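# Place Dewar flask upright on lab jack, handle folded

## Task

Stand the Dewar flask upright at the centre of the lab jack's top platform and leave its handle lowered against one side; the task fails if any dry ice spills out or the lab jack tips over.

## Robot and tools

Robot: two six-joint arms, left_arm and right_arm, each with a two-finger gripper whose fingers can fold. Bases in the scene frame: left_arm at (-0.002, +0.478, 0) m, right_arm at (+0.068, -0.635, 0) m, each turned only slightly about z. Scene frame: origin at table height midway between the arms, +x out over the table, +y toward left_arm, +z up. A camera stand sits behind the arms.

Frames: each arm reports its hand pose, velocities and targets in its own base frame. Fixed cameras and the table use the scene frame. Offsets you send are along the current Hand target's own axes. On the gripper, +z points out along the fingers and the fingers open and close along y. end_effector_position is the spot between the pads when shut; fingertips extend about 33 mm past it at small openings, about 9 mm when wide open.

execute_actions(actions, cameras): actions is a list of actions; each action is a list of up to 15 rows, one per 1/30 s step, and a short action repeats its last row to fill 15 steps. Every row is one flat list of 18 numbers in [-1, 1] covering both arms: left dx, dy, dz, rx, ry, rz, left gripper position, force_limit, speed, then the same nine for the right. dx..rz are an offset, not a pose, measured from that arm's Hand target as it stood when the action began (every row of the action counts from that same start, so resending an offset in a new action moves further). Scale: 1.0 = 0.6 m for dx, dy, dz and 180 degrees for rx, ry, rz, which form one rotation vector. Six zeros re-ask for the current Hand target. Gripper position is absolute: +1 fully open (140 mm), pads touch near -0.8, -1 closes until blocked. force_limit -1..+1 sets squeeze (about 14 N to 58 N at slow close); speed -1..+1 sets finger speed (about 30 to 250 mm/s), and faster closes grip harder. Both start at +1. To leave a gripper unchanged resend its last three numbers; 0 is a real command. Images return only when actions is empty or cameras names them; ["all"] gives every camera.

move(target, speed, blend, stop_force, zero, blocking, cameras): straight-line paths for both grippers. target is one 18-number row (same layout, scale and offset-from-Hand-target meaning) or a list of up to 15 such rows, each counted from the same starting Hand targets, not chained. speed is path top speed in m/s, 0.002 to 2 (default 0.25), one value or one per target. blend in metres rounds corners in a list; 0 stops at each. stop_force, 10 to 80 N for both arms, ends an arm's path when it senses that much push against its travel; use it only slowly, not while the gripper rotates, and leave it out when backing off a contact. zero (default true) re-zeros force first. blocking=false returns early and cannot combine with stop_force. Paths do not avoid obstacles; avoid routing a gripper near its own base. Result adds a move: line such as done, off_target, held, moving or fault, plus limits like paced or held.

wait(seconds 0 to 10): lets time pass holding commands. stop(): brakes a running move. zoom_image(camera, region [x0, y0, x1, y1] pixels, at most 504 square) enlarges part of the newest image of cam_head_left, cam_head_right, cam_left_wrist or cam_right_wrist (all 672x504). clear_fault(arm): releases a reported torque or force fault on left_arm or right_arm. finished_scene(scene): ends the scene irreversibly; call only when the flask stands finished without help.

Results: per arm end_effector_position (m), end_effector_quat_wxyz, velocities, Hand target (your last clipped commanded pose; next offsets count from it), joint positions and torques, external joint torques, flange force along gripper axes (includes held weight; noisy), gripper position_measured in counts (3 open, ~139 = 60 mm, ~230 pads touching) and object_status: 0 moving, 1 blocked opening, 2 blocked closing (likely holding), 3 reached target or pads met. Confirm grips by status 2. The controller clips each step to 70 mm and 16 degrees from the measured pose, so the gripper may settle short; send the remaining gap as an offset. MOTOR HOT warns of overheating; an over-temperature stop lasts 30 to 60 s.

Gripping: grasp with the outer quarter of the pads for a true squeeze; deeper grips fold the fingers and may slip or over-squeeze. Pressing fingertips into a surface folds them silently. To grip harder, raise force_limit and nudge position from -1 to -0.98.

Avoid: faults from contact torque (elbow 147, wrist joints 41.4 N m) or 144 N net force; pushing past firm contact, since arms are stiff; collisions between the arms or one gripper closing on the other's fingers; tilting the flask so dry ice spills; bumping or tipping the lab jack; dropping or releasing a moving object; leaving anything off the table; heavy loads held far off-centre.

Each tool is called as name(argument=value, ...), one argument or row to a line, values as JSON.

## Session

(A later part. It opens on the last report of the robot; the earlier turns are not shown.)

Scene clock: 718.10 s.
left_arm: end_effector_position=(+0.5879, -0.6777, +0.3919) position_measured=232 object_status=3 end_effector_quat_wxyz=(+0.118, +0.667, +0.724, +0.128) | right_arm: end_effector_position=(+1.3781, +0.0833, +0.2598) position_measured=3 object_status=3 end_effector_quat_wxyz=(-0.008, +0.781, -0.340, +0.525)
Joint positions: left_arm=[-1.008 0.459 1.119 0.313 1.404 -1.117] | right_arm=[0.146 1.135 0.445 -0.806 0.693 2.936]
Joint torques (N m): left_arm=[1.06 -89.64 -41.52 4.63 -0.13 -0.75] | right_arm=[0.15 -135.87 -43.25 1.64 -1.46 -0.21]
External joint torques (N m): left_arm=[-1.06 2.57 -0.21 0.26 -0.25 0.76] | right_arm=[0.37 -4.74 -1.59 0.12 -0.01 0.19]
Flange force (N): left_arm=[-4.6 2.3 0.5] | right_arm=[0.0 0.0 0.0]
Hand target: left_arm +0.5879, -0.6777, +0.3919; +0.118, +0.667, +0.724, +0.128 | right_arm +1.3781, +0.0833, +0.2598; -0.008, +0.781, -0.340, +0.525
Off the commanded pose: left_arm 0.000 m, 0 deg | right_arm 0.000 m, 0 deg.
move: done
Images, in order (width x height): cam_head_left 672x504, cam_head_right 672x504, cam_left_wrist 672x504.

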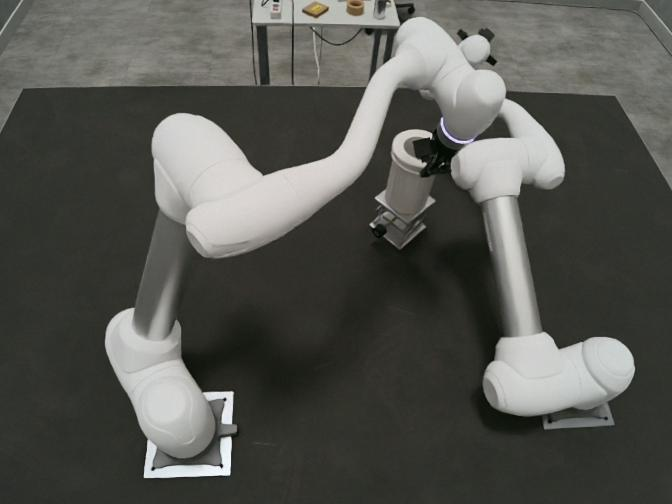

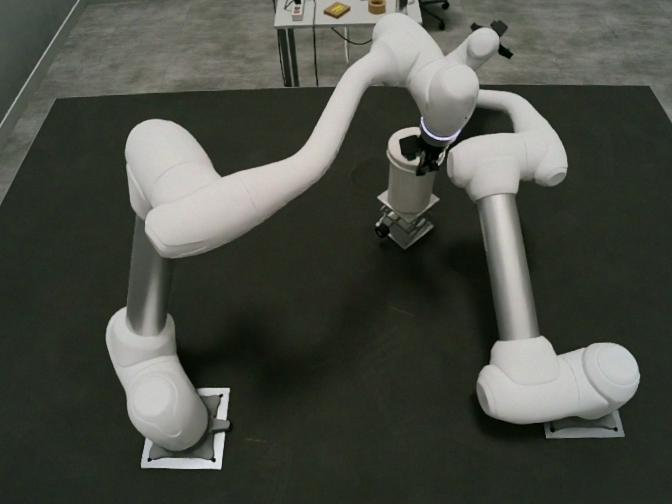

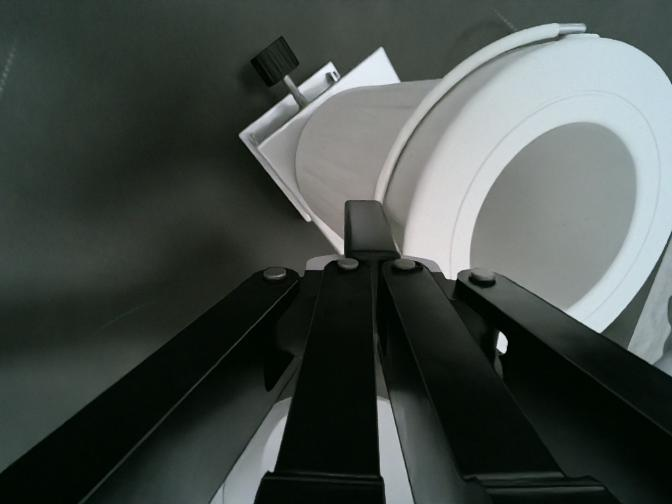

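move(
  target=[
    [0,-0.0235,-0.0086,0,0,0,-1,-1,-0.5,0,0,0,0,0,0,1,1,1],
    [0,-0.0235,-0.26,0,0,0,-1,-1,-0.5,0,0,0,0,0,0,1,1,1],
  ],
  speed=[0.04,0.15],
  blend=[0.003,0],
  cameras=["cam_left_wrist","cam_head_left","cam_head_right"],
)

zoom_image(
  camera="cam_left_wrist",
  region=[200, 0, 600, 300],
)

zoom_image(
  camera="cam_head_left",
  region=[365, 110, 455, 240],
)

zoom_image(
  camera="cam_head_right",
  region=[365, 110, 455, 240],
)

Scene clock: 733.83 s.
left_arm: end_effector_position=(+0.5214, -0.6830, +0.5336) position_measured=232 object_status=3 end_effector_quat_wxyz=(+0.118, +0.667, +0.724, +0.128) | right_arm: end_effector_position=(+1.3781, +0.0833, +0.2598) position_measured=3 object_status=3 end_effector_quat_wxyz=(-0.008, +0.781, -0.340, +0.525)
Joint positions: left_arm=[-1.081 0.43 0.906 0.321 1.656 -1.111] | right_arm=[0.146 1.135 0.445 -0.806 0.693 2.936]
Joint torques (N m): left_arm=[1.72 -85.06 -39.93 4.53 -0.17 -0.77] | right_arm=[0.85 -136.29 -43.13 1.68 -1.44 -0.23]
External joint torques (N m): left_arm=[-1.72 2.03 -0.4 0.25 -0.22 0.78] | right_arm=[-1.01 -5.59 -2.22 0.08 -0.04 0.21]
Flange force (N): left_arm=[-5.2 1.8 -1.6] | right_arm=[0.0 0.0 0.0]
Hand target: left_arm +0.5214, -0.6830, +0.5336; +0.118, +0.667, +0.724, +0.128 | right_arm +1.3781, +0.0833, +0.2598; -0.008, +0.781, -0.340, +0.525
Off the commanded pose: left_arm 0.000 m, 0 deg | right_arm 0.000 m, 0 deg.
move: done
Images, in order (width x height): cam_head_left 672x504, cam_head_right 672x504, cam_left_wrist 672x504.

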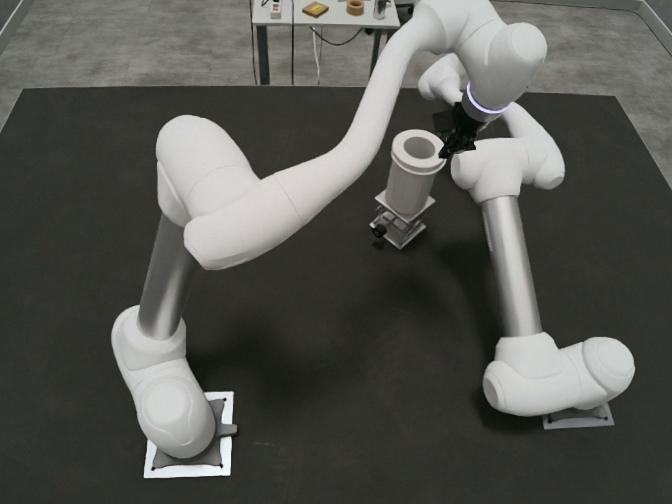

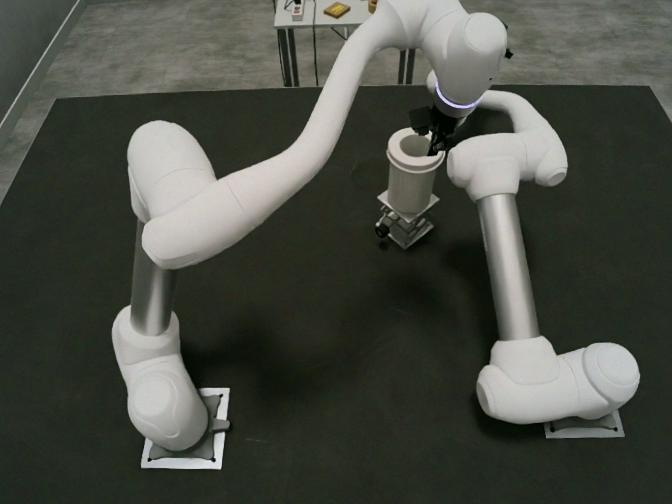

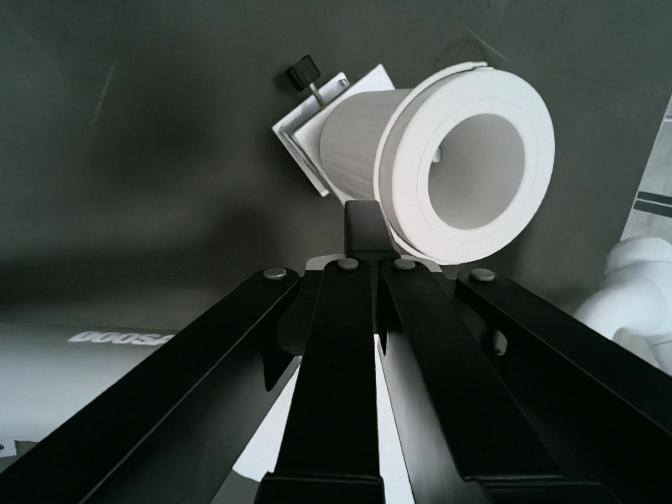

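Scaled by 1.260 from the camera's 672x504 image, which has a finer 960x720 frame.

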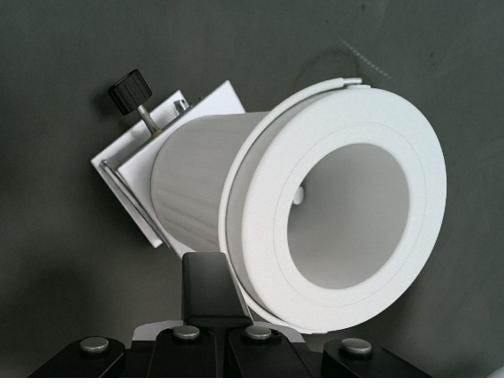

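Scaled by 3.877 from the camera's 672x504 image, which has a finer 960x720 frame.

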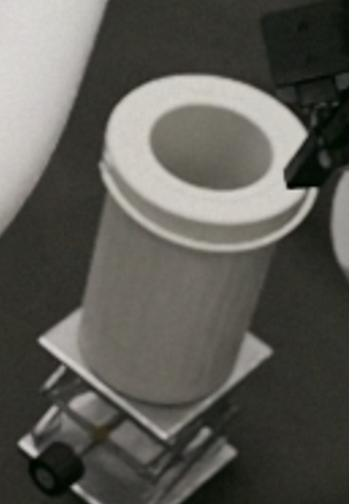

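Scaled by 3.877 from the camera's 672x504 image, which has a finer 960x720 frame.

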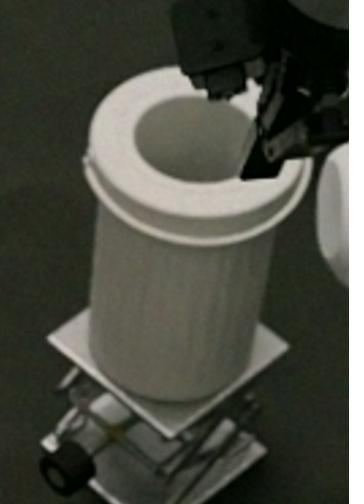

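zoom_image(
  camera="cam_left_wrist",
  region=[260, 40, 430, 220],
)

zoom_image(
  camera="cam_head_left",
  region=[370, 180, 440, 230],
)

zoom_image(
  camera="cam_head_right",
  region=[372, 180, 442, 230],
)

Scaled by 2.800 from the camera's 672x504 image, which has a finer 960x720 frame.

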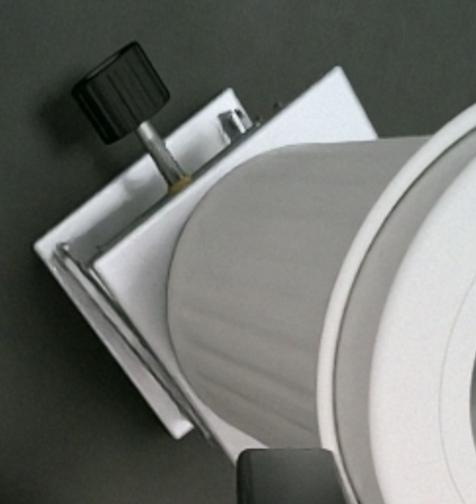

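Scaled by 7.200 from the camera's 672x504 image, which has a finer 960x720 frame.

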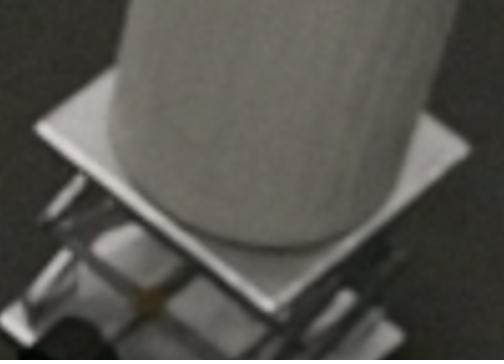

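Scaled by 7.200 from the camera's 672x504 image, which has a finer 960x720 frame.

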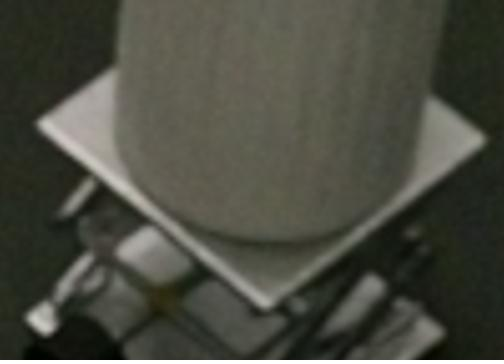

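finished_scene(
  scene=2,
)

The scene is finished: the task was done.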